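# Close every fume hood door without slamming or tipping

## Task

Bring every door of the fume hood to its closed position so the front has no opening left, moving them gently enough that none is slammed, and keep the robot upright and untilted throughout.

## Robot and tools

ROBOT. A LinearBot: an omnidirectional wheeled base with a column roughly 1.7 m high. A carriage rides the column (lift_m) and holds two identical six-joint arms, each with a two-finger gripper. Arm bases sit near 0.57 m + lift_m above the floor; carriage parts extend about 0.15 m lower. A hand reaches about 0.78 m from its shoulder but only about 0.38 m below its arm base. Hand: about 0.16 m long, 0.1 m wide (0.14 m opened); fingertips taper to about 0.005 m by 0.02 m. Parked arm joints 1-6: 0, 0.05, 0.05, 1.45, 0, 0; with both parked the robot is about 0.85 m wide, 0.65 m long. Cameras: carriage_camera looks forward, tilted about 20 degrees down; left_wrist_camera and right_wrist_camera look out past each hand's fingertips.

FRAMES. All positions in metres. Base frame: origin on the floor below the base centre, x forward, y left, z up. left_hand and right_hand readings are the midpoint between that hand's pads, in the base frame; quat_wxyz rotates base axes into hand axes (hand z along the fingers, y the opening direction; a straight-up hand with joints 1, 5, 6 at 0 reads 1,0,0,0). Readings may be off, usually too high, especially at long reach. base_odometry is in the frame of the base at scene start, counts wheel turns only (slip counts as travel), heading in rad, left positive, -3.142 to 3.142; it can drift a degree or two after turns or long strafes.

TOOL move. Optional keys: base, joints, speeds, min_time_s, cameras. base is one object with exactly one key, a relative offset from where the base last reported itself: translate_m (metres, forward positive, -2 to 2), strafe_m (metres, left positive, -2 to 2) or rotate_rad (radians, counter-clockwise positive, -6.3 to 6.3). joints is one object naming any joints of either arm plus the lift, each an absolute target: lift_m 0 to 1 m; per arm (prefix left_ or right_): joint1_rad -2.617 to 3.054 (yaw about vertical, 0 forward, positive left), joint2_rad 0 to 3.141 (shoulder: 0 upper arm back level, 1.57 vertical, 3.14 forward level), joint3_rad 0 to 3.141 (elbow: 0 folded, 3.14 straight), joint4_rad -1.57 to 1.57 (wrist pitch, positive lifts the tips), joint5_rad -1.57 to 1.57 (wrist yaw, positive swings tips to the right, opposite sense to joint 1), joint6_rad -2.094 to 2.094 (roll, positive clockwise viewed from the forearm), gripper_m 0 to 0.093 m (pad gap). Done tolerances: lift 0.004, joints 1/6 0.02, 2 0.105, 3 0.06, 4 0.04, 5 0.025, gripper 0.004. speeds caps top speed for this action only: translate_m and strafe_m 0.02-0.5 m/s, rotate_rad 0.05-1.57 rad/s, lift_m 0.08-0.25 m/s (the maximum is the default). min_time_s, 0.1 to 8 s, sets a floor on each arm and gripper motion's duration. No action exceeds 15 s; base drives time out at 14 s. Unknown keys make a call invalid; out-of-range values get it refused, and after a refusal or a stop that interrupts, the remaining move, wait and finished_scene calls in that reply are skipped. A move with no action just reports state and images. Joints or base omitted may keep pushing toward earlier targets.

TOOL wait: seconds 0 to 10, plus cameras; commands nothing. TOOL zoom_image: camera name and region [x0, y0, x1, y1] in pixels from the top-left, at most 504 by 504, on that camera's latest image (must have been included in the latest images). TOOL finished_scene: scene number; ends the scene irreversibly, and the goal must hold afterwards with no robot help.

RESULTS. pictures lists cameras in image order; images may lag the state slightly. move line: done, or the worst status. base_status/joint_status: done (for base, wheels turned the full amount even if slipping), off_target (resting short, maybe still pushing), contact_stop or time_out (old target dropped, holds in place), not_followed (arm targets withheld by the self-collision check; grippers still act). on_its_own lists uncommanded activity; its held at gives targets, not readings. motor_effort: percent of max, signed toward higher values, bracket = peak in last action, with sizable per-motor error. A lift effort that keeps dropping while lowering means a hand rests on something. Joint torques follow joint order, include arm weight, and wrap at ±28 N m for joints 1-3. MOTOR HOT appears at 75 °C; at 100 °C that arm goes limp for 30-60 s (OVER-TEMPERATURE FAULT, keys read limit_stop_at_motor_heat; resend targets afterwards).

CAUTIONS. Push doors slowly and steadily and release them only at rest, so nothing slams. Arms have no contact stop: a blocked arm keeps pressing, heats, then snaps to target when freed. The base detects contact only at its wheels; after a stop, back off about 0.2 m the way you came. Never reverse under a table edge. Tipping risk rises with a high carriage, outstretched or loaded arms, pushing or pulling, and abrupt stops; only images reveal a lean. Do not let the arms strike or squeeze each other; if both are withheld, send one its current readings with joint 1 turned away, then the other. Park stretched arms when idle to avoid heat. Arm moves over 0.1 m may stray a few cm off line; min_time_s reduces this. The scene keeps running while you think, holding the last command. A brief external nudge may occasionally move a loose object.

Each tool is called after "Request:" in YAML: its name, and indented under it one key for each argument.

## Session

Request:
move:

Scene clock: 0.00 s.
Joint torques (N m): no reading
base_odometry: x=+0.000 y=+0.000 heading=+0.000
base_status: not commanded
joint_positions: lift_m=+0.300 left_joint1_rad=+0.012 left_joint2_rad=+0.051 left_joint3_rad=+0.037 left_joint4_rad=+1.443 left_joint5_rad=+0.029 left_joint6_rad=-0.031 left_gripper_m=+0.09396 right_joint1_rad=-0.015 right_joint2_rad=+0.041 right_joint3_rad=+0.046 right_joint4_rad=+1.483 right_joint5_rad=-0.047 right_joint6_rad=-0.022 right_gripper_m=+0.09396
joint_status: not commanded
motor_effort: lift_m=+30 drive_wheels=-1
left_hand: x=+0.2557 y=+0.3123 z=+1.3128 quat_wxyz=(+0.997, +0.013, +0.071, -0.010) (m; base frame)
right_hand: x=+0.2401 y=-0.3092 z=+1.3164 quat_wxyz=(+0.999, -0.023, +0.041, -0.017) (m; base frame)
pictures: carriage_camera, left_wrist_camera, right_wrist_camera
Images, in order (width x height): carriage_camera 672x504, left_wrist_camera 672x504, right_wrist_camera 672x504.

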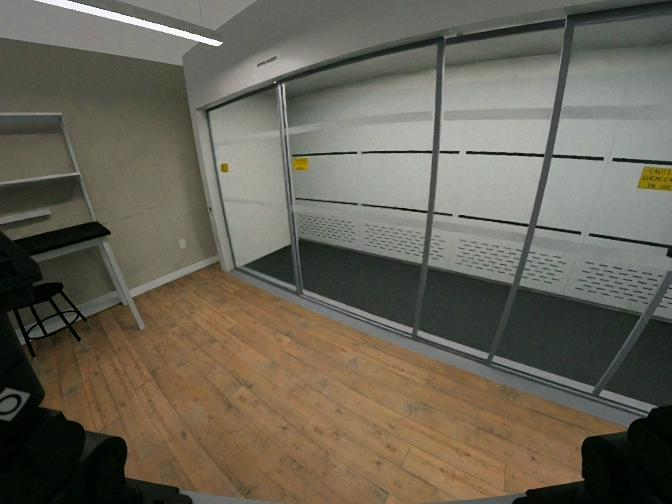

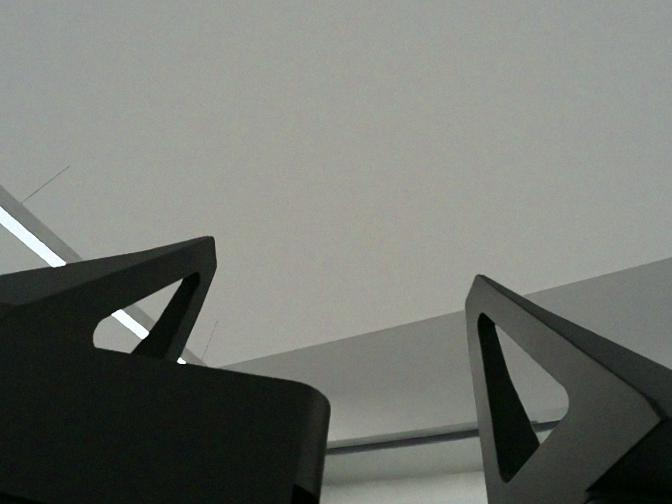

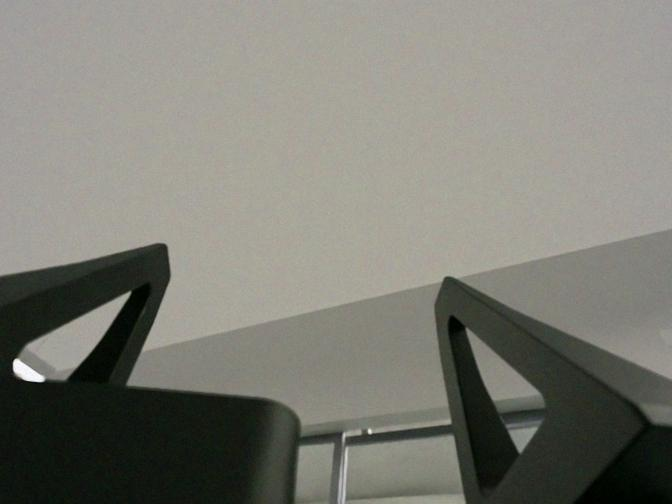

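Request:
move:
  base: {"rotate_rad": -0.5}
  cameras: ["carriage_camera"]

Request:
move:
  base: {"rotate_rad": -0.5}
  cameras: ["carriage_camera"]

Scene clock: 2.10 s.
Joint torques (N m): left_arm=[-0.05 3.54 7.1 -0.09 0.02 0.07] | right_arm=[-0.23 4.31 4.52 -0.19 -0.03 0.04]
move: done
base_odometry: x=+0.000 y=+0.000 heading=-0.500
base_status: done
joint_positions: lift_m=+0.300 left_joint1_rad=+0.012 left_joint2_rad=+0.051 left_joint3_rad=+0.037 left_joint4_rad=+1.443 left_joint5_rad=+0.029 left_joint6_rad=-0.031 left_gripper_m=+0.09396 right_joint1_rad=-0.015 right_joint2_rad=+0.041 right_joint3_rad=+0.046 right_joint4_rad=+1.483 right_joint5_rad=-0.047 right_joint6_rad=-0.022 right_gripper_m=+0.09396
joint_status: not commanded
motor_effort: lift_m=+30(30) drive_wheels=+1(9)
left_hand: x=+0.2557 y=+0.3123 z=+1.3128 quat_wxyz=(+0.997, +0.013, +0.071, -0.010) (m; base frame)
right_hand: x=+0.2401 y=-0.3092 z=+1.3164 quat_wxyz=(+0.999, -0.023, +0.041, -0.017) (m; base frame)
pictures: carriage_camera
Images, in order (width x height): carriage_camera 672x504.

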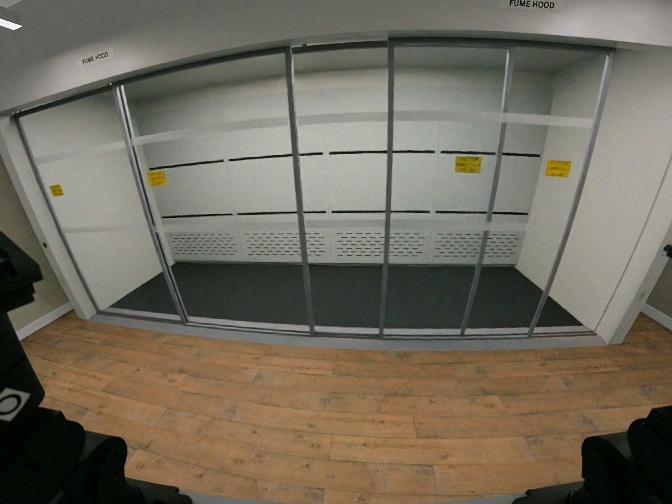

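Scene clock: 3.97 s.
Joint torques (N m): left_arm=[-0.12 3.34 6.89 -0.05 -0.11 0.01] | right_arm=[-0.13 4.38 4.51 -0.18 -0.04 0]
move: done
base_odometry: x=+0.000 y=+0.000 heading=-0.999
base_status: done
joint_positions: lift_m=+0.300 left_joint1_rad=+0.012 left_joint2_rad=+0.051 left_joint3_rad=+0.037 left_joint4_rad=+1.443 left_joint5_rad=+0.029 left_joint6_rad=-0.031 left_gripper_m=+0.09396 right_joint1_rad=-0.015 right_joint2_rad=+0.041 right_joint3_rad=+0.046 right_joint4_rad=+1.483 right_joint5_rad=-0.047 right_joint6_rad=-0.022 right_gripper_m=+0.09396
joint_status: not commanded
motor_effort: lift_m=+30(30) drive_wheels=+2(8)
left_hand: x=+0.2557 y=+0.3123 z=+1.3128 quat_wxyz=(+0.997, +0.013, +0.071, -0.010) (m; base frame)
right_hand: x=+0.2401 y=-0.3092 z=+1.3164 quat_wxyz=(+0.999, -0.023, +0.041, -0.017) (m; base frame)
pictures: carriage_camera
Images, in order (width x height): carriage_camera 672x504.

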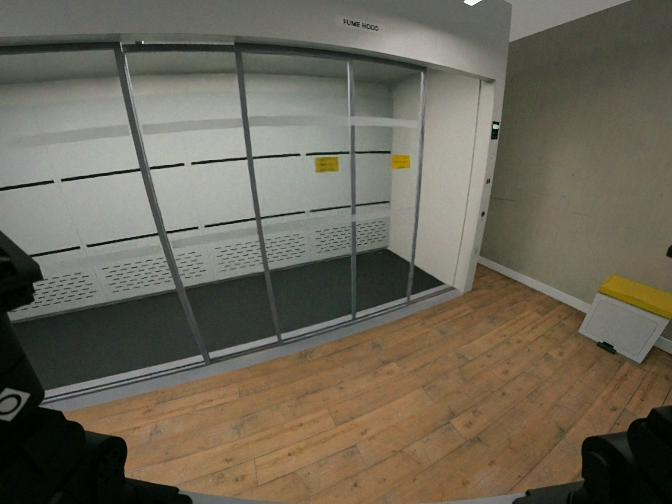

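Request:
move:
  base: {"rotate_rad": 0.6}
  cameras: ["carriage_camera"]

Request:
zoom_image:
  camera: "carriage_camera"
  region: [0, 20, 340, 360]

Request:
zoom_image:
  camera: "carriage_camera"
  region: [300, 20, 640, 360]

Scene clock: 6.30 s.
Joint torques (N m): left_arm=[-0.2 3.58 7.16 -0.07 -0.07 0] | right_arm=[-0.21 4.36 4.4 -0.18 0.01 -0.05]
move: done
base_odometry: x=+0.000 y=+0.000 heading=-0.400
base_status: done
joint_positions: lift_m=+0.300 left_joint1_rad=+0.012 left_joint2_rad=+0.051 left_joint3_rad=+0.037 left_joint4_rad=+1.443 left_joint5_rad=+0.029 left_joint6_rad=-0.031 left_gripper_m=+0.09396 right_joint1_rad=-0.015 right_joint2_rad=+0.041 right_joint3_rad=+0.046 right_joint4_rad=+1.483 right_joint5_rad=-0.047 right_joint6_rad=-0.022 right_gripper_m=+0.09396
joint_status: not commanded
motor_effort: lift_m=+30(30) drive_wheels=+4(9)
left_hand: x=+0.2557 y=+0.3123 z=+1.3128 quat_wxyz=(+0.997, +0.013, +0.071, -0.010) (m; base frame)
right_hand: x=+0.2401 y=-0.3092 z=+1.3164 quat_wxyz=(+0.999, -0.023, +0.041, -0.017) (m; base frame)
pictures: carriage_camera
Images, in order (width x height): carriage_camera 672x504.

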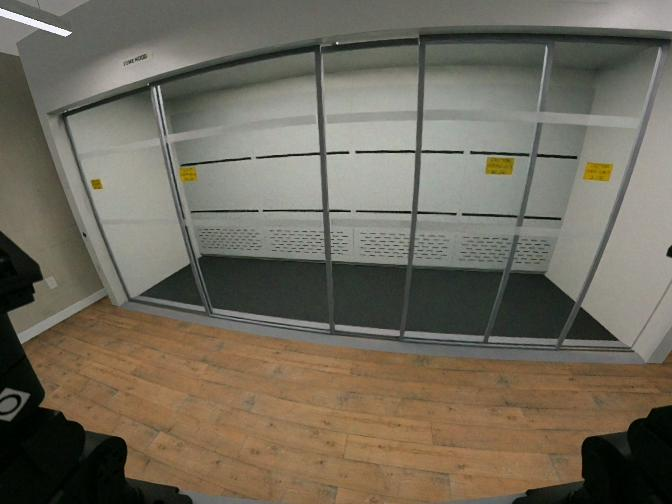

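Scaled by 1.482 from the camera's 672x504 image, which has a finer 960x720 frame.

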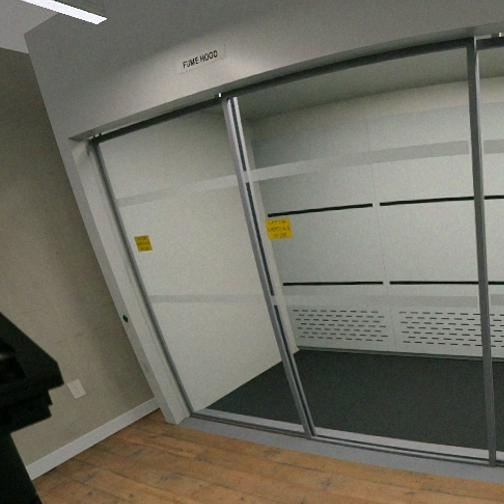

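Scaled by 1.482 from the camera's 672x504 image, which has a finer 960x720 frame.

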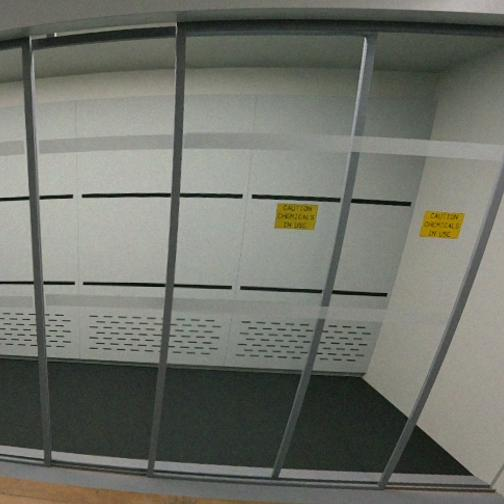

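Request:
move:
  base: {"rotate_rad": -0.17}
  cameras: []

Request:
move:
  base: {"strafe_m": -1.0}
  cameras: ["carriage_camera"]

Request:
zoom_image:
  camera: "carriage_camera"
  region: [250, 20, 590, 360]

Scene clock: 8.33 s.
Joint torques (N m): left_arm=[-0.16 3.49 7.13 -0.02 -0.04 0.01] | right_arm=[-0.24 4.25 4.48 -0.18 0.01 0.03]
move: done
base_odometry: x=+0.000 y=+0.000 heading=-0.569
base_status: done
joint_positions: lift_m=+0.300 left_joint1_rad=+0.012 left_joint2_rad=+0.051 left_joint3_rad=+0.037 left_joint4_rad=+1.443 left_joint5_rad=+0.029 left_joint6_rad=-0.031 left_gripper_m=+0.09396 right_joint1_rad=-0.015 right_joint2_rad=+0.041 right_joint3_rad=+0.046 right_joint4_rad=+1.482 right_joint5_rad=-0.047 right_joint6_rad=-0.022 right_gripper_m=+0.09396
joint_status: not commanded
motor_effort: lift_m=+30(30) drive_wheels=+5(7)
left_hand: x=+0.2555 y=+0.3123 z=+1.3128 quat_wxyz=(+0.997, +0.013, +0.071, -0.010) (m; base frame)
right_hand: x=+0.2402 y=-0.3092 z=+1.3164 quat_wxyz=(+0.999, -0.023, +0.042, -0.017) (m; base frame)
pictures: none
No camera images: "cameras" was empty.

Scene clock: 12.73 s.
Joint torques (N m): left_arm=[-0.03 3.82 6.84 -0.05 -0.05 0.01] | right_arm=[-0.1 4.33 4.53 -0.2 -0.05 0.02]
move: done
base_odometry: x=-0.540 y=-0.842 heading=-0.570
base_status: done
joint_positions: lift_m=+0.300 left_joint1_rad=+0.013 left_joint2_rad=+0.051 left_joint3_rad=+0.037 left_joint4_rad=+1.443 left_joint5_rad=+0.029 left_joint6_rad=-0.031 left_gripper_m=+0.09396 right_joint1_rad=-0.015 right_joint2_rad=+0.041 right_joint3_rad=+0.046 right_joint4_rad=+1.482 right_joint5_rad=-0.047 right_joint6_rad=-0.022 right_gripper_m=+0.09396
joint_status: not commanded
motor_effort: lift_m=+30(30) drive_wheels=-4(16)
left_hand: x=+0.2555 y=+0.3123 z=+1.3128 quat_wxyz=(+0.997, +0.013, +0.071, -0.010) (m; base frame)
right_hand: x=+0.2402 y=-0.3092 z=+1.3164 quat_wxyz=(+0.999, -0.023, +0.042, -0.017) (m; base frame)
pictures: carriage_camera
Images, in order (width x height): carriage_camera 672x504.

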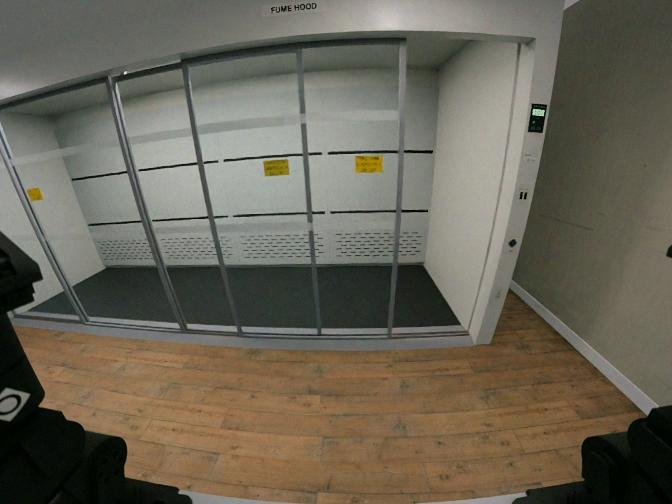

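Scaled by 1.482 from the camera's 672x504 image, which has a finer 960x720 frame.

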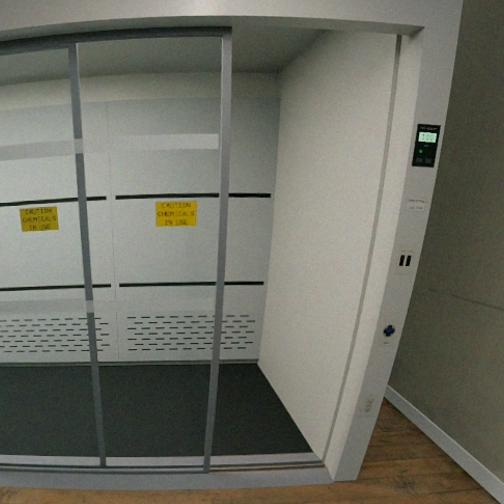

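Request:
move:
  base: {"translate_m": 0.7}
  cameras: ["carriage_camera"]

Request:
zoom_image:
  camera: "carriage_camera"
  region: [100, 100, 300, 300]

Request:
zoom_image:
  camera: "carriage_camera"
  region: [300, 100, 500, 300]

Scene clock: 16.70 s.
Joint torques (N m): left_arm=[-0.2 3.82 7.02 -0.04 -0.05 0.02] | right_arm=[-0.02 4.29 4.53 -0.14 0.02 0.07]
move: done
base_odometry: x=+0.049 y=-1.220 heading=-0.571
base_status: done
joint_positions: lift_m=+0.300 left_joint1_rad=+0.013 left_joint2_rad=+0.051 left_joint3_rad=+0.037 left_joint4_rad=+1.444 left_joint5_rad=+0.029 left_joint6_rad=-0.031 left_gripper_m=+0.09396 right_joint1_rad=-0.015 right_joint2_rad=+0.041 right_joint3_rad=+0.046 right_joint4_rad=+1.482 right_joint5_rad=-0.047 right_joint6_rad=-0.022 right_gripper_m=+0.09396
joint_status: not commanded
motor_effort: lift_m=+30(30) drive_wheels=-3(10)
left_hand: x=+0.2553 y=+0.3123 z=+1.3128 quat_wxyz=(+0.997, +0.013, +0.071, -0.010) (m; base frame)
right_hand: x=+0.2402 y=-0.3092 z=+1.3164 quat_wxyz=(+0.999, -0.023, +0.042, -0.017) (m; base frame)
pictures: carriage_camera
Images, in order (width x height): carriage_camera 672x504.

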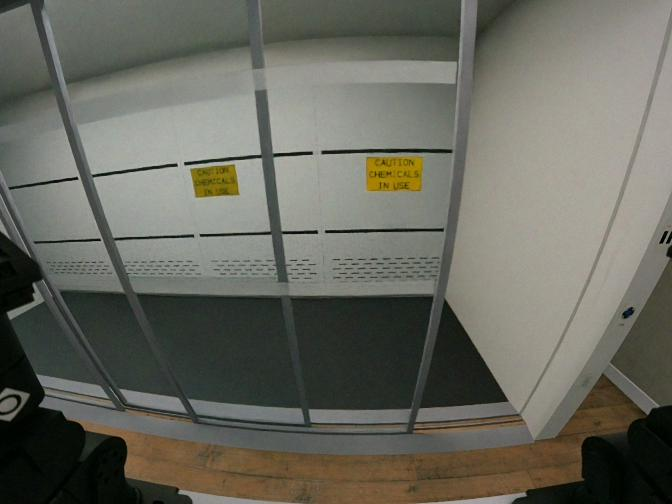

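Scaled by 2.520 from the camera's 672x504 image, which has a finer 960x720 frame.

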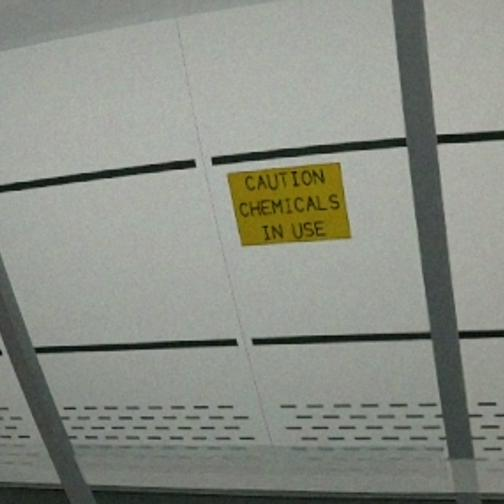

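Scaled by 2.520 from the camera's 672x504 image, which has a finer 960x720 frame.

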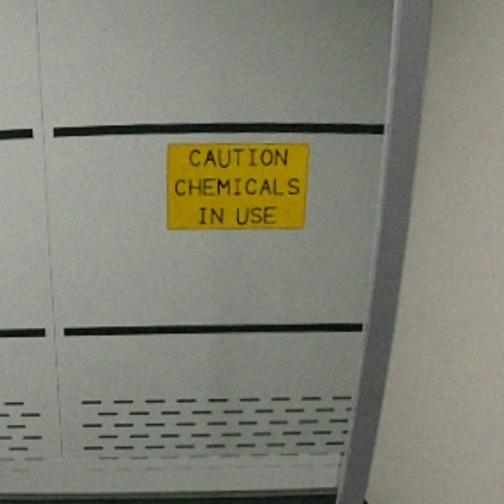

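Request:
move:
  base: {"strafe_m": 0.45}
  joints: {"left_joint1_rad":0,"left_joint2_rad":1.4,"left_joint3_rad":1.4,"left_joint4_rad":0,"left_joint5_rad":0,"left_joint6_rad":0,"left_gripper_m":0}
  min_time_s: 4

Scene clock: 22.07 s.
Joint torques (N m): left_arm=[-0.72 -5.79 13.35 2.11 -0.13 0.18] | right_arm=[-0.13 4.31 4.53 -0.15 -0.01 -0.01]
move: done
base_odometry: x=+0.292 y=-0.841 heading=-0.571
base_status: done
joint_positions: lift_m=+0.300 left_joint1_rad=+0.007 left_joint2_rad=+1.395 left_joint3_rad=+1.357 left_joint4_rad=+0.007 left_joint5_rad=+0.011 left_joint6_rad=-0.016 left_gripper_m=+0.00035 right_joint1_rad=-0.015 right_joint2_rad=+0.041 right_joint3_rad=+0.046 right_joint4_rad=+1.482 right_joint5_rad=-0.047 right_joint6_rad=-0.022 right_gripper_m=+0.09396
joint_status: all done
motor_effort: lift_m=+29(30) drive_wheels=-2(11)
left_hand: x=+0.6853 y=+0.3182 z=+1.3025 quat_wxyz=(+0.696, -0.004, +0.718, -0.007) (m; base frame)
right_hand: x=+0.2402 y=-0.3092 z=+1.3164 quat_wxyz=(+0.999, -0.023, +0.042, -0.017) (m; base frame)
pictures: carriage_camera, left_wrist_camera, right_wrist_camera
Images, in order (width x height): carriage_camera 672x504, left_wrist_camera 672x504, right_wrist_camera 672x504.

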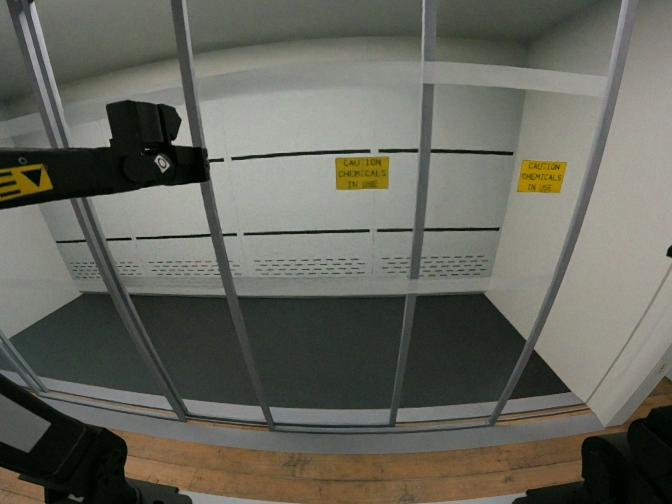

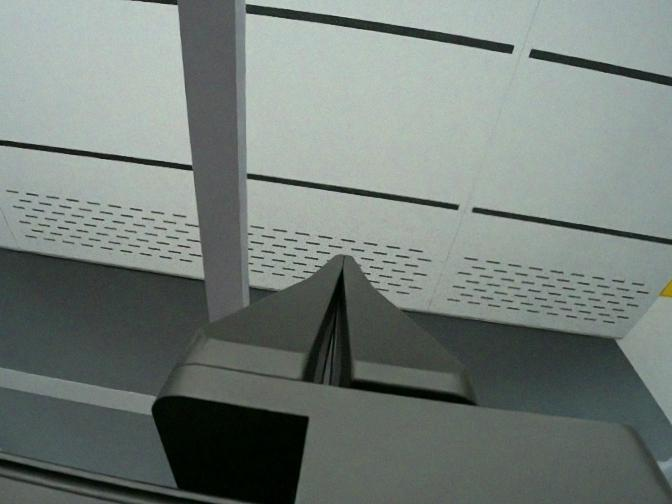

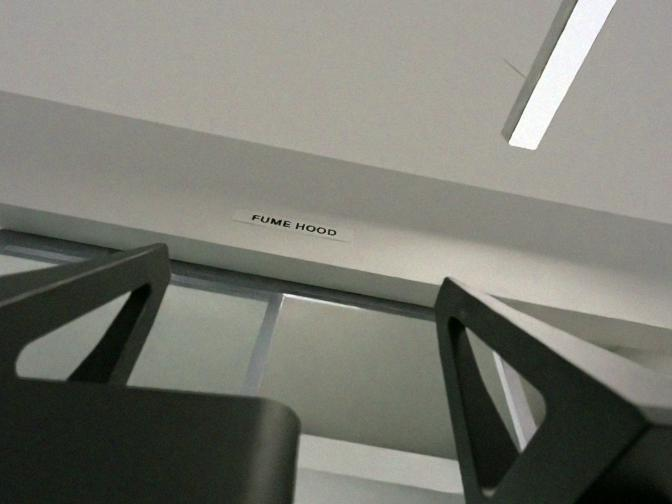

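Request:
move:
  base: {"strafe_m": 0.2}
  joints: {"lift_m":0.15}
  cameras: []

Request:
move:
  base: {"translate_m": 0.2}
  speeds: {"translate_m":0.15}
  cameras: ["carriage_camera","left_wrist_camera"]

Scene clock: 24.70 s.
Joint torques (N m): left_arm=[-0.51 -6.31 11.62 2.25 -0.07 0.19] | right_arm=[-0.23 4.3 4.46 -0.15 0 -0.01]
move: done
base_odometry: x=+0.401 y=-0.673 heading=-0.571
base_status: done
joint_positions: lift_m=+0.150 left_joint1_rad=+0.004 left_joint2_rad=+1.402 left_joint3_rad=+1.372 left_joint4_rad=-0.008 left_joint5_rad=+0.006 left_joint6_rad=-0.015 left_gripper_m=+0.00035 right_joint1_rad=-0.015 right_joint2_rad=+0.041 right_joint3_rad=+0.046 right_joint4_rad=+1.482 right_joint5_rad=-0.047 right_joint6_rad=-0.022 right_gripper_m=+0.09396
joint_status: all done
motor_effort: lift_m=+29(30) drive_wheels=-2(10)
left_hand: x=+0.6868 y=+0.3179 z=+1.1528 quat_wxyz=(+0.693, -0.005, +0.721, -0.006) (m; base frame)
right_hand: x=+0.2402 y=-0.3092 z=+1.1664 quat_wxyz=(+0.999, -0.023, +0.042, -0.017) (m; base frame)
pictures: none
No camera images: "cameras" was empty.

Scene clock: 26.93 s.
Joint torques (N m): left_arm=[-0.54 7.06 11.55 4.81 -0.08 0.21] | right_arm=[-0.16 4.15 4.4 -0.16 -0.01 -0.01]
move: done
base_odometry: x=+0.569 y=-0.781 heading=-0.571
base_status: done
joint_positions: lift_m=+0.150 left_joint1_rad=+0.004 left_joint2_rad=+1.268 left_joint3_rad=+1.372 left_joint4_rad=-0.240 left_joint5_rad=+0.006 left_joint6_rad=-0.015 left_gripper_m=+0.00035 right_joint1_rad=-0.015 right_joint2_rad=+0.041 right_joint3_rad=+0.046 right_joint4_rad=+1.482 right_joint5_rad=-0.047 right_joint6_rad=-0.022 right_gripper_m=+0.09396
joint_status: not commanded
motor_effort: lift_m=+29(29) drive_wheels=+6(10)
left_hand: x=+0.6411 y=+0.3177 z=+1.1530 quat_wxyz=(+0.657, -0.005, +0.754, -0.006) (m; base frame)
right_hand: x=+0.2402 y=-0.3092 z=+1.1664 quat_wxyz=(+0.999, -0.023, +0.042, -0.017) (m; base frame)
pictures: carriage_camera, left_wrist_camera
Images, in order (width x height): carriage_camera 672x504, left_wrist_camera 672x504.

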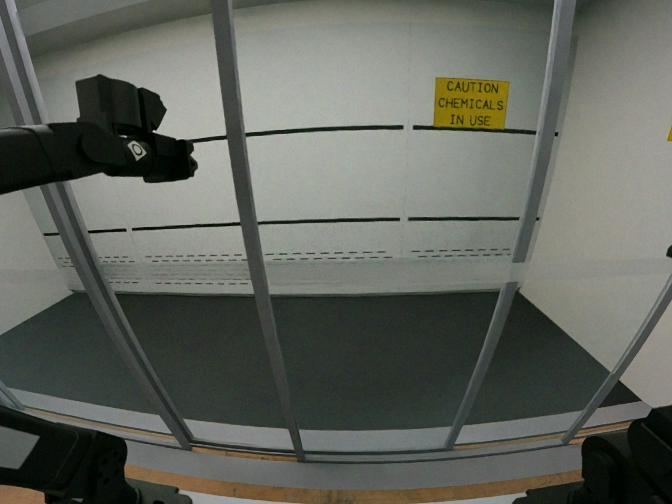

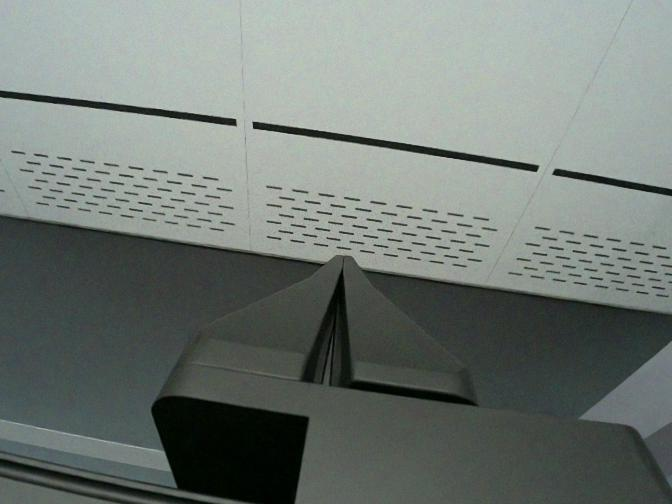

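Request:
move:
  base: {"translate_m": -0.055}
  speeds: {"translate_m":0.1}
  cameras: ["carriage_camera","left_wrist_camera"]

Request:
move:
  base: {"strafe_m": -0.12}
  speeds: {"strafe_m":0.06}
  cameras: ["carriage_camera","left_wrist_camera"]

Scene clock: 29.20 s.
Joint torques (N m): left_arm=[-0.24 -5.82 11.64 2.4 -0.11 0.19] | right_arm=[-0.28 4.19 4.38 -0.2 -0.01 0.04]
move: done
base_odometry: x=+0.522 y=-0.751 heading=-0.571
base_status: done
joint_positions: lift_m=+0.150 left_joint1_rad=+0.004 left_joint2_rad=+1.399 left_joint3_rad=+1.372 left_joint4_rad=-0.023 left_joint5_rad=+0.006 left_joint6_rad=-0.015 left_gripper_m=+0.00035 right_joint1_rad=-0.015 right_joint2_rad=+0.041 right_joint3_rad=+0.046 right_joint4_rad=+1.482 right_joint5_rad=-0.047 right_joint6_rad=-0.022 right_gripper_m=+0.09396
joint_status: not commanded
motor_effort: lift_m=+29(29) drive_wheels=-1(6)
left_hand: x=+0.6856 y=+0.3179 z=+1.1506 quat_wxyz=(+0.689, -0.005, +0.725, -0.006) (m; base frame)
right_hand: x=+0.2403 y=-0.3092 z=+1.1664 quat_wxyz=(+0.999, -0.023, +0.042, -0.017) (m; base frame)
pictures: carriage_camera, left_wrist_camera
Images, in order (width x height): carriage_camera 672x504, left_wrist_camera 672x504.

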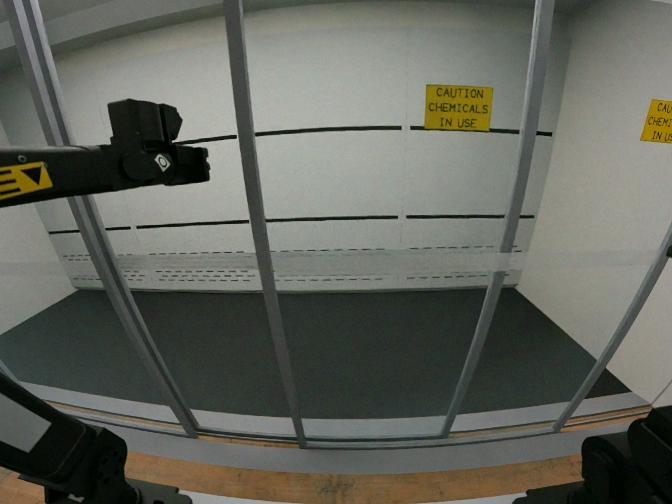

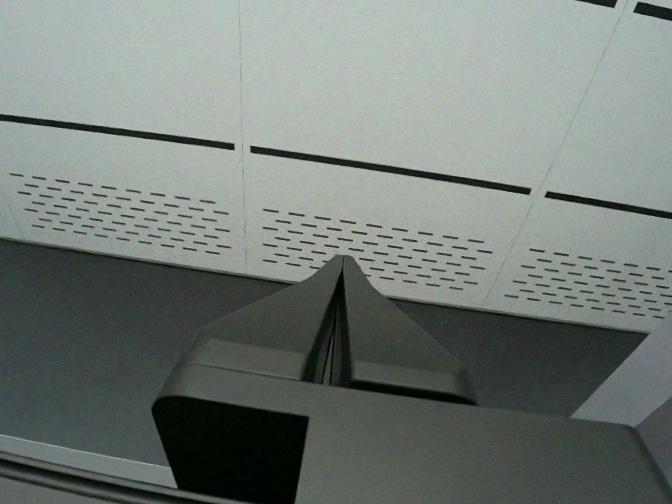

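Scene clock: 31.73 s.
Joint torques (N m): left_arm=[-3.1 -5.78 11.74 2.39 1.16 0.22] | right_arm=[-0.16 4.33 4.42 -0.16 0.01 -0.01]
move: done
base_odometry: x=+0.458 y=-0.852 heading=-0.571
base_status: done
joint_positions: lift_m=+0.150 left_joint1_rad=+0.032 left_joint2_rad=+1.399 left_joint3_rad=+1.372 left_joint4_rad=-0.022 left_joint5_rad=-0.105 left_joint6_rad=-0.014 left_gripper_m=+0.00034 right_joint1_rad=-0.015 right_joint2_rad=+0.041 right_joint3_rad=+0.046 right_joint4_rad=+1.482 right_joint5_rad=-0.047 right_joint6_rad=-0.022 right_gripper_m=+0.09396
joint_status: not commanded
motor_effort: lift_m=+29(29) drive_wheels=+1(8)
left_hand: x=+0.6838 y=+0.3499 z=+1.1511 quat_wxyz=(+0.688, -0.053, +0.722, +0.044) (m; base frame)
right_hand: x=+0.2403 y=-0.3091 z=+1.1664 quat_wxyz=(+0.999, -0.024, +0.042, -0.017) (m; base frame)
pictures: carriage_camera, left_wrist_camera
Images, in order (width x height): carriage_camera 672x504, left_wrist_camera 672x504.

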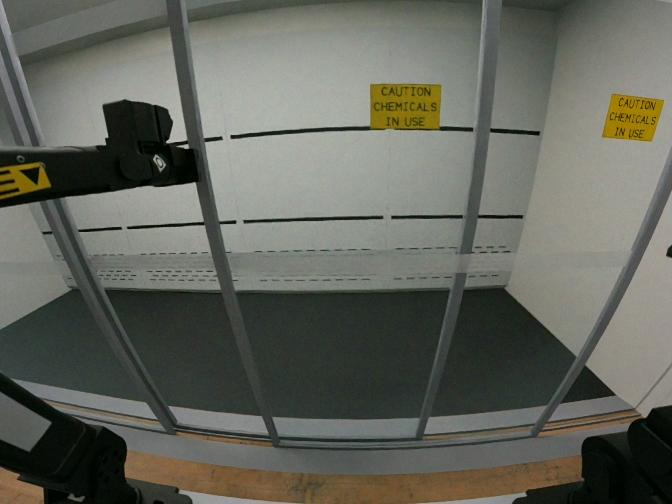

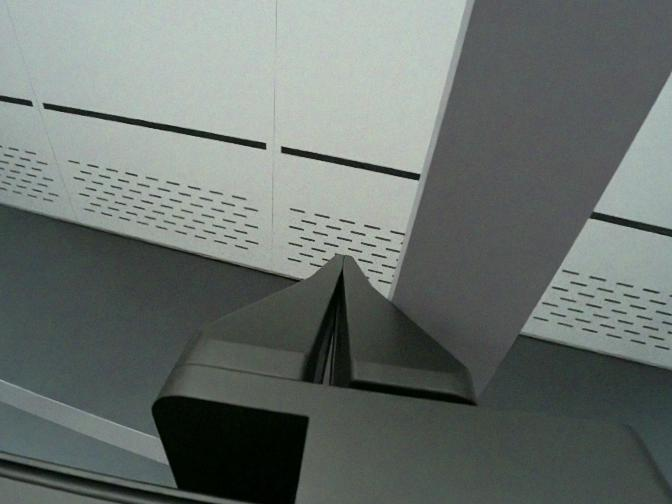

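Request:
move:
  base: {"strafe_m": -0.2}
  speeds: {"strafe_m":0.08}
  cameras: ["carriage_camera","left_wrist_camera"]

Scene clock: 35.03 s.
Joint torques (N m): left_arm=[-4.15 1.22 11.28 2.54 2.52 0.18] | right_arm=[-0.13 4.26 4.42 -0.18 -0.01 0.03]
move: done
base_odometry: x=+0.350 y=-1.021 heading=-0.570
base_status: done
joint_positions: lift_m=+0.150 left_joint1_rad=+0.046 left_joint2_rad=+1.327 left_joint3_rad=+1.376 left_joint4_rad=-0.034 left_joint5_rad=-0.224 left_joint6_rad=-0.011 left_gripper_m=+0.00032 right_joint1_rad=-0.015 right_joint2_rad=+0.041 right_joint3_rad=+0.046 right_joint4_rad=+1.482 right_joint5_rad=-0.047 right_joint6_rad=-0.022 right_gripper_m=+0.09396
joint_status: not commanded
motor_effort: lift_m=+29(29) drive_wheels=+2(13)
left_hand: x=+0.6562 y=+0.3751 z=+1.1812 quat_wxyz=(+0.706, -0.099, +0.695, +0.091) (m; base frame)
right_hand: x=+0.2403 y=-0.3092 z=+1.1664 quat_wxyz=(+0.999, -0.023, +0.042, -0.017) (m; base frame)
pictures: carriage_camera, left_wrist_camera
Images, in order (width x height): carriage_camera 672x504, left_wrist_camera 672x504.

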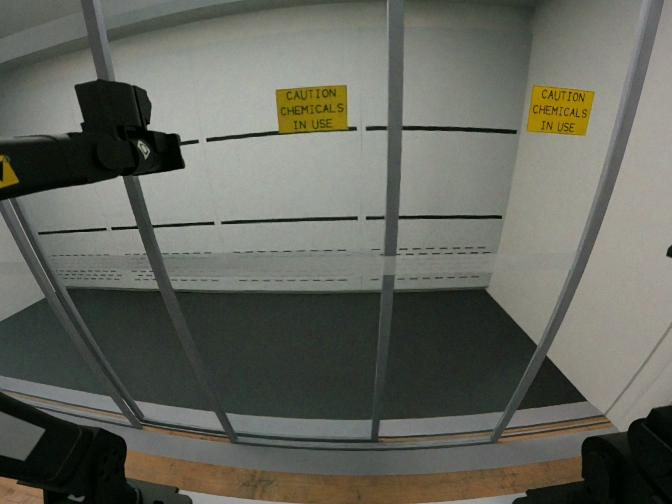

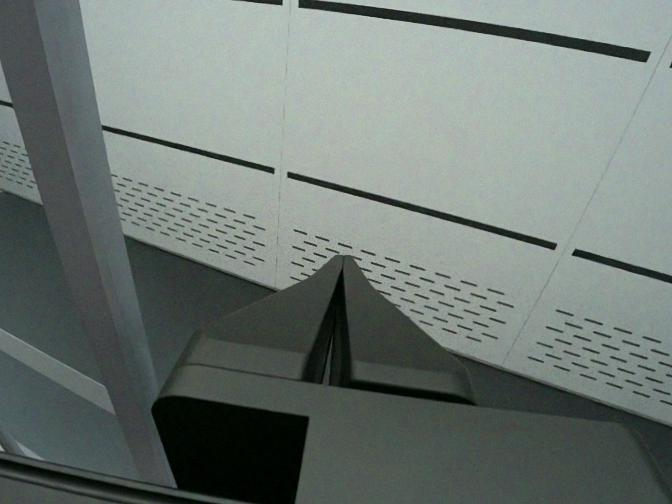

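Request:
move:
  base: {"translate_m": -0.1}
  cameras: []

Request:
move:
  base: {"strafe_m": 0.5}
  joints: {"left_joint1_rad":-0.5,"left_joint2_rad":1.4,"left_joint3_rad":1.4,"left_joint4_rad":0,"left_joint5_rad":0.4,"left_joint6_rad":0}
  min_time_s: 2
  cameras: ["carriage_camera","left_wrist_camera"]

Scene clock: 37.40 s.
Joint torques (N m): left_arm=[-0.25 -6.84 10.96 2.26 0.08 0.14] | right_arm=[-0.08 4.25 4.48 -0.13 -0.02 0]
move: done
base_odometry: x=+0.266 y=-0.967 heading=-0.570
base_status: done
joint_positions: lift_m=+0.150 left_joint1_rad=+0.003 left_joint2_rad=+1.407 left_joint3_rad=+1.379 left_joint4_rad=-0.007 left_joint5_rad=-0.012 left_joint6_rad=-0.011 left_gripper_m=+0.00031 right_joint1_rad=-0.015 right_joint2_rad=+0.041 right_joint3_rad=+0.046 right_joint4_rad=+1.482 right_joint5_rad=-0.047 right_joint6_rad=-0.022 right_gripper_m=+0.09396
joint_status: not commanded
motor_effort: lift_m=+29(29) drive_wheels=-1(8)
left_hand: x=+0.6881 y=+0.3204 z=+1.1542 quat_wxyz=(+0.694, -0.009, +0.719, +0.002) (m; base frame)
right_hand: x=+0.2403 y=-0.3092 z=+1.1664 quat_wxyz=(+0.999, -0.023, +0.042, -0.017) (m; base frame)
pictures: none
No camera images: "cameras" was empty.

Scene clock: 40.63 s.
Joint torques (N m): left_arm=[-0.75 -6.84 11.18 2.16 0.09 0.16] | right_arm=[-0.1 4.3 4.36 -0.16 -0.01 -0.02]
move: done
base_odometry: x=+0.535 y=-0.546 heading=-0.570
base_status: done
joint_positions: lift_m=+0.150 left_joint1_rad=-0.494 left_joint2_rad=+1.407 left_joint3_rad=+1.379 left_joint4_rad=-0.007 left_joint5_rad=+0.389 left_joint6_rad=-0.011 left_gripper_m=+0.00032 right_joint1_rad=-0.015 right_joint2_rad=+0.041 right_joint3_rad=+0.046 right_joint4_rad=+1.482 right_joint5_rad=-0.047 right_joint6_rad=-0.022 right_gripper_m=+0.09396
joint_status: all done
motor_effort: lift_m=+29(29) drive_wheels=-2(8)
left_hand: x=+0.5898 y=+0.0429 z=+1.1546 quat_wxyz=(+0.625, +0.299, +0.653, -0.305) (m; base frame)
right_hand: x=+0.2403 y=-0.3092 z=+1.1664 quat_wxyz=(+0.999, -0.023, +0.042, -0.017) (m; base frame)
pictures: carriage_camera, left_wrist_camera
Images, in order (width x height): carriage_camera 672x504, left_wrist_camera 672x504.

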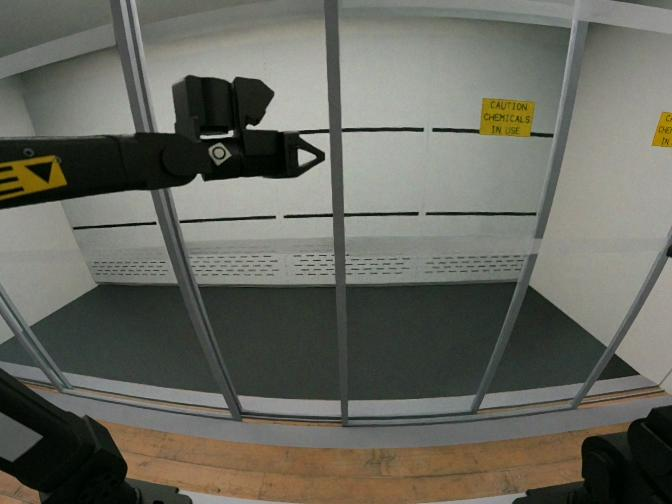

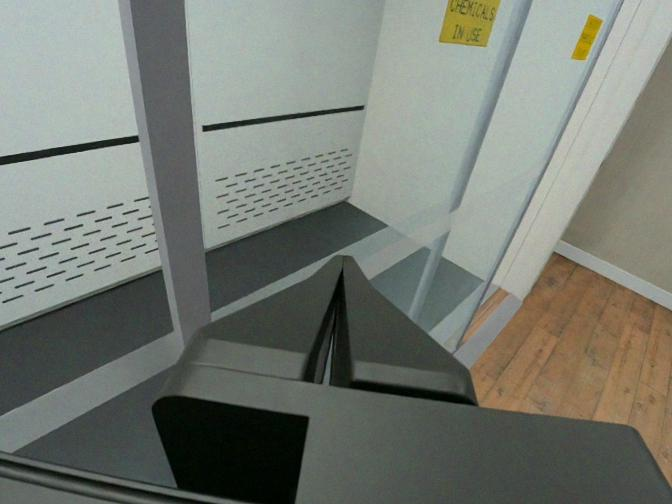

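Request:
move:
  base: {"strafe_m": 0.08}
  cameras: []

Request:
move:
  base: {"translate_m": 0.1}
  speeds: {"translate_m":0.06}
  cameras: ["carriage_camera","left_wrist_camera"]

Scene clock: 42.37 s.
Joint torques (N m): left_arm=[-0.18 -6.76 11.03 2.2 0.11 0.14] | right_arm=[-0.09 4.25 4.55 -0.17 -0.03 -0.02]
move: done
base_odometry: x=+0.578 y=-0.478 heading=-0.570
base_status: done
joint_positions: lift_m=+0.150 left_joint1_rad=-0.496 left_joint2_rad=+1.407 left_joint3_rad=+1.379 left_joint4_rad=-0.007 left_joint5_rad=+0.391 left_joint6_rad=-0.011 left_gripper_m=+0.00032 right_joint1_rad=-0.015 right_joint2_rad=+0.041 right_joint3_rad=+0.046 right_joint4_rad=+1.482 right_joint5_rad=-0.047 right_joint6_rad=-0.022 right_gripper_m=+0.09396
joint_status: not commanded
motor_effort: lift_m=+29(29) drive_wheels=-1(7)
left_hand: x=+0.5890 y=+0.0420 z=+1.1546 quat_wxyz=(+0.625, +0.300, +0.653, -0.306) (m; base frame)
right_hand: x=+0.2403 y=-0.3092 z=+1.1664 quat_wxyz=(+0.999, -0.023, +0.042, -0.017) (m; base frame)
pictures: none
No camera images: "cameras" was empty.

Scene clock: 44.57 s.
Joint torques (N m): left_arm=[-0.47 -6.79 11.06 2.21 0.1 0.19] | right_arm=[-0.06 4.31 4.48 -0.14 -0.03 -0.03]
move: done
base_odometry: x=+0.663 y=-0.532 heading=-0.569
base_status: done
joint_positions: lift_m=+0.150 left_joint1_rad=-0.497 left_joint2_rad=+1.407 left_joint3_rad=+1.379 left_joint4_rad=-0.007 left_joint5_rad=+0.391 left_joint6_rad=-0.011 left_gripper_m=+0.00032 right_joint1_rad=-0.015 right_joint2_rad=+0.041 right_joint3_rad=+0.046 right_joint4_rad=+1.482 right_joint5_rad=-0.047 right_joint6_rad=-0.022 right_gripper_m=+0.09396
joint_status: not commanded
motor_effort: lift_m=+29(29) drive_wheels=-3(8)
left_hand: x=+0.5887 y=+0.0416 z=+1.1546 quat_wxyz=(+0.624, +0.301, +0.653, -0.306) (m; base frame)
right_hand: x=+0.2403 y=-0.3092 z=+1.1664 quat_wxyz=(+0.999, -0.023, +0.042, -0.017) (m; base frame)
pictures: carriage_camera, left_wrist_camera
Images, in order (width x height): carriage_camera 672x504, left_wrist_camera 672x504.

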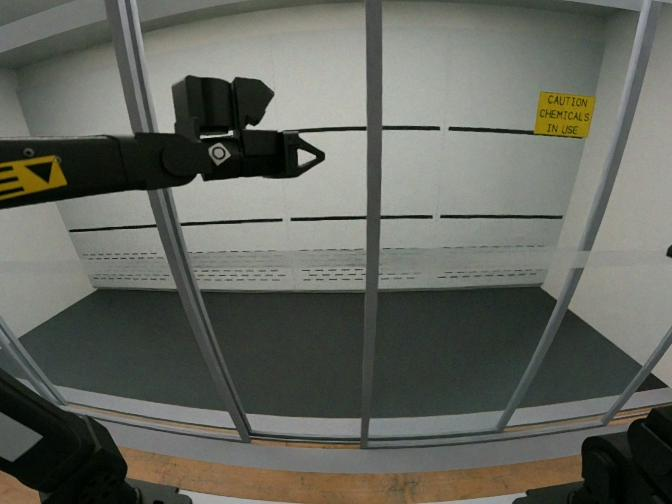

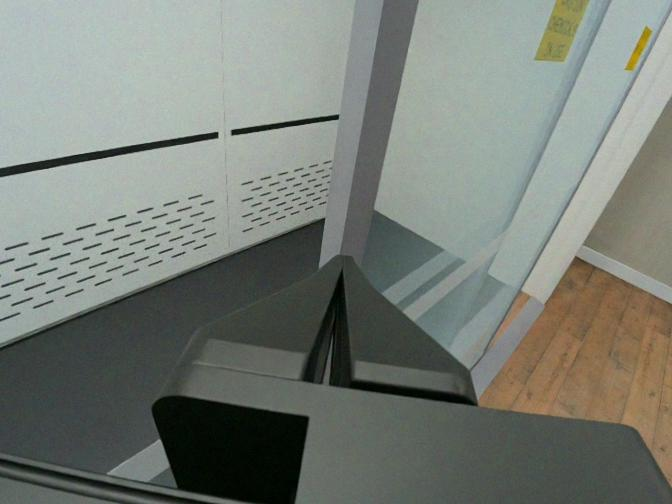

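Request:
move:
  base: {"translate_m": 0.1}
  speeds: {"translate_m":0.06}
  cameras: ["left_wrist_camera"]

Request:
move:
  base: {"strafe_m": -0.15}
  speeds: {"strafe_m":0.06}
  cameras: ["carriage_camera","left_wrist_camera"]

Scene clock: 47.97 s.
Joint torques (N m): left_arm=[-0.53 -6.89 10.89 2.22 0.1 0.18] | right_arm=[0.05 4.29 4.29 -0.19 -0.02 0.02]
move: done
base_odometry: x=+0.747 y=-0.586 heading=-0.569
base_status: done
joint_positions: lift_m=+0.150 left_joint1_rad=-0.498 left_joint2_rad=+1.407 left_joint3_rad=+1.379 left_joint4_rad=-0.007 left_joint5_rad=+0.392 left_joint6_rad=-0.011 left_gripper_m=+0.00032 right_joint1_rad=-0.015 right_joint2_rad=+0.041 right_joint3_rad=+0.046 right_joint4_rad=+1.482 right_joint5_rad=-0.047 right_joint6_rad=-0.022 right_gripper_m=+0.09396
joint_status: not commanded
motor_effort: lift_m=+29(29) drive_wheels=-3(9)
left_hand: x=+0.5884 y=+0.0413 z=+1.1546 quat_wxyz=(+0.624, +0.301, +0.652, -0.307) (m; base frame)
right_hand: x=+0.2403 y=-0.3092 z=+1.1664 quat_wxyz=(+0.999, -0.023, +0.042, -0.017) (m; base frame)
pictures: left_wrist_camera
Images, in order (width x height): left_wrist_camera 672x504.

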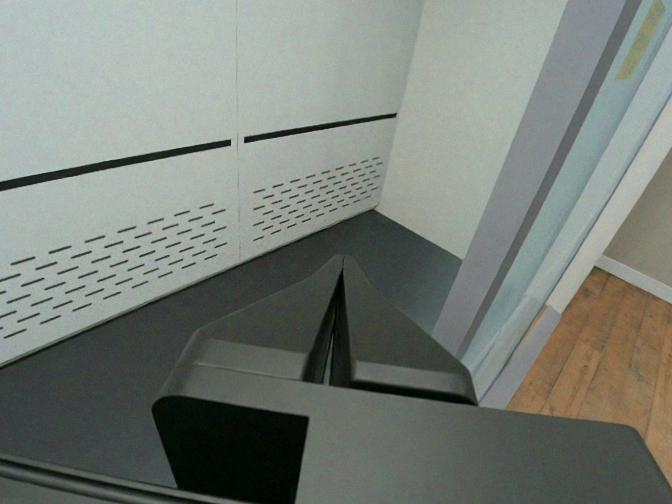

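Scene clock: 51.10 s.
Joint torques (N m): left_arm=[-5.53 -0.01 11.1 3.6 1.24 -0.05] | right_arm=[-0.2 4.31 4.42 -0.17 -0.01 -0.03]
move: done
base_odometry: x=+0.667 y=-0.712 heading=-0.569
base_status: done
joint_positions: lift_m=+0.150 left_joint1_rad=-0.439 left_joint2_rad=+1.343 left_joint3_rad=+1.379 left_joint4_rad=-0.131 left_joint5_rad=+0.290 left_joint6_rad=+0.008 left_gripper_m=+0.00030 right_joint1_rad=-0.015 right_joint2_rad=+0.041 right_joint3_rad=+0.046 right_joint4_rad=+1.482 right_joint5_rad=-0.047 right_joint6_rad=-0.022 right_gripper_m=+0.09396
joint_status: not commanded
motor_effort: lift_m=+29(29) drive_wheels=+3(9)
left_hand: x=+0.5966 y=+0.0851 z=+1.1528 quat_wxyz=(+0.627, +0.257, +0.692, -0.247) (m; base frame)
right_hand: x=+0.2403 y=-0.3092 z=+1.1664 quat_wxyz=(+0.999, -0.023, +0.042, -0.017) (m; base frame)
pictures: carriage_camera, left_wrist_camera
Images, in order (width x height): carriage_camera 672x504, left_wrist_camera 672x504.

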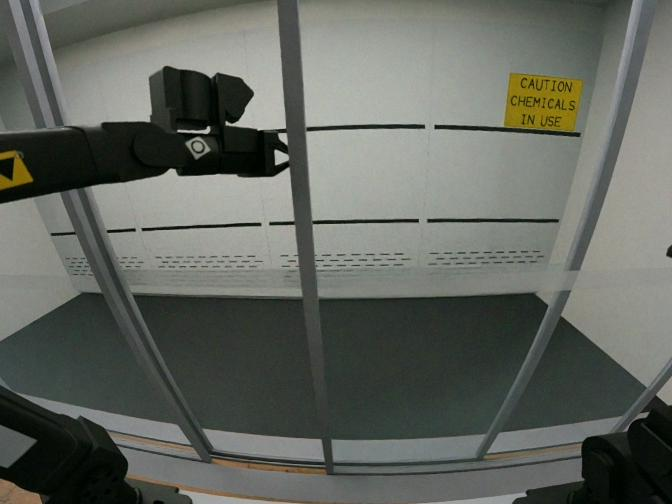

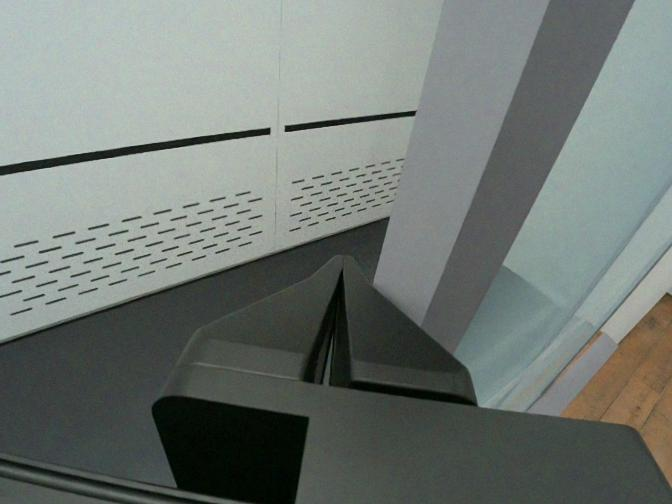

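Request:
move:
  base: {"strafe_m": -0.08}
  speeds: {"strafe_m":0.06}
  cameras: ["carriage_camera","left_wrist_camera"]

Scene clock: 53.37 s.
Joint torques (N m): left_arm=[-4.07 -2.17 11.06 3.08 0.82 -0.08] | right_arm=[-0.28 4.27 4.52 -0.15 -0.04 -0.01]
move: done
base_odometry: x=+0.624 y=-0.780 heading=-0.568
base_status: done
joint_positions: lift_m=+0.150 left_joint1_rad=-0.455 left_joint2_rad=+1.361 left_joint3_rad=+1.379 left_joint4_rad=-0.087 left_joint5_rad=+0.329 left_joint6_rad=+0.008 left_gripper_m=+0.00030 right_joint1_rad=-0.015 right_joint2_rad=+0.041 right_joint3_rad=+0.046 right_joint4_rad=+1.482 right_joint5_rad=-0.047 right_joint6_rad=-0.022 right_gripper_m=+0.09396
joint_status: not commanded
motor_effort: lift_m=+29(29) drive_wheels=+2(12)
left_hand: x=+0.5941 y=+0.0714 z=+1.1554 quat_wxyz=(+0.629, +0.274, +0.677, -0.266) (m; base frame)
right_hand: x=+0.2403 y=-0.3092 z=+1.1664 quat_wxyz=(+0.999, -0.023, +0.042, -0.017) (m; base frame)
pictures: carriage_camera, left_wrist_camera
Images, in order (width x height): carriage_camera 672x504, left_wrist_camera 672x504.

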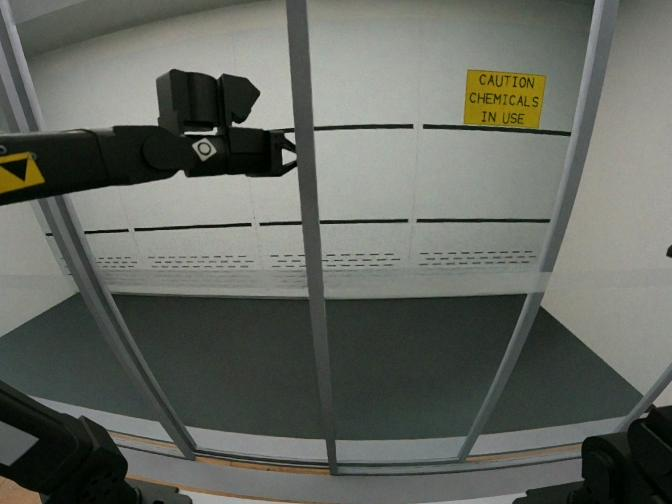

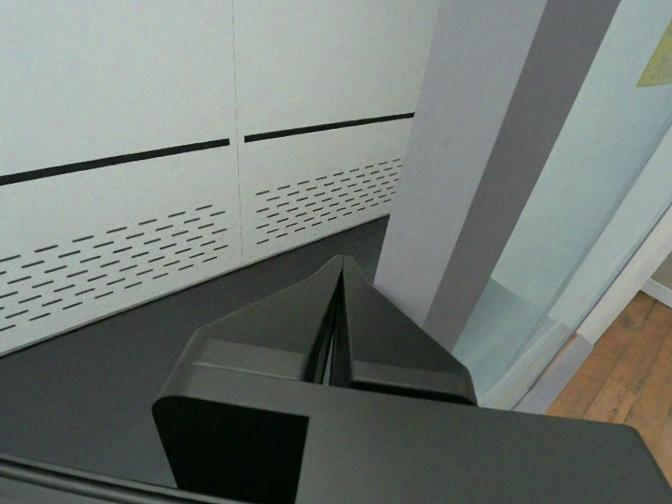

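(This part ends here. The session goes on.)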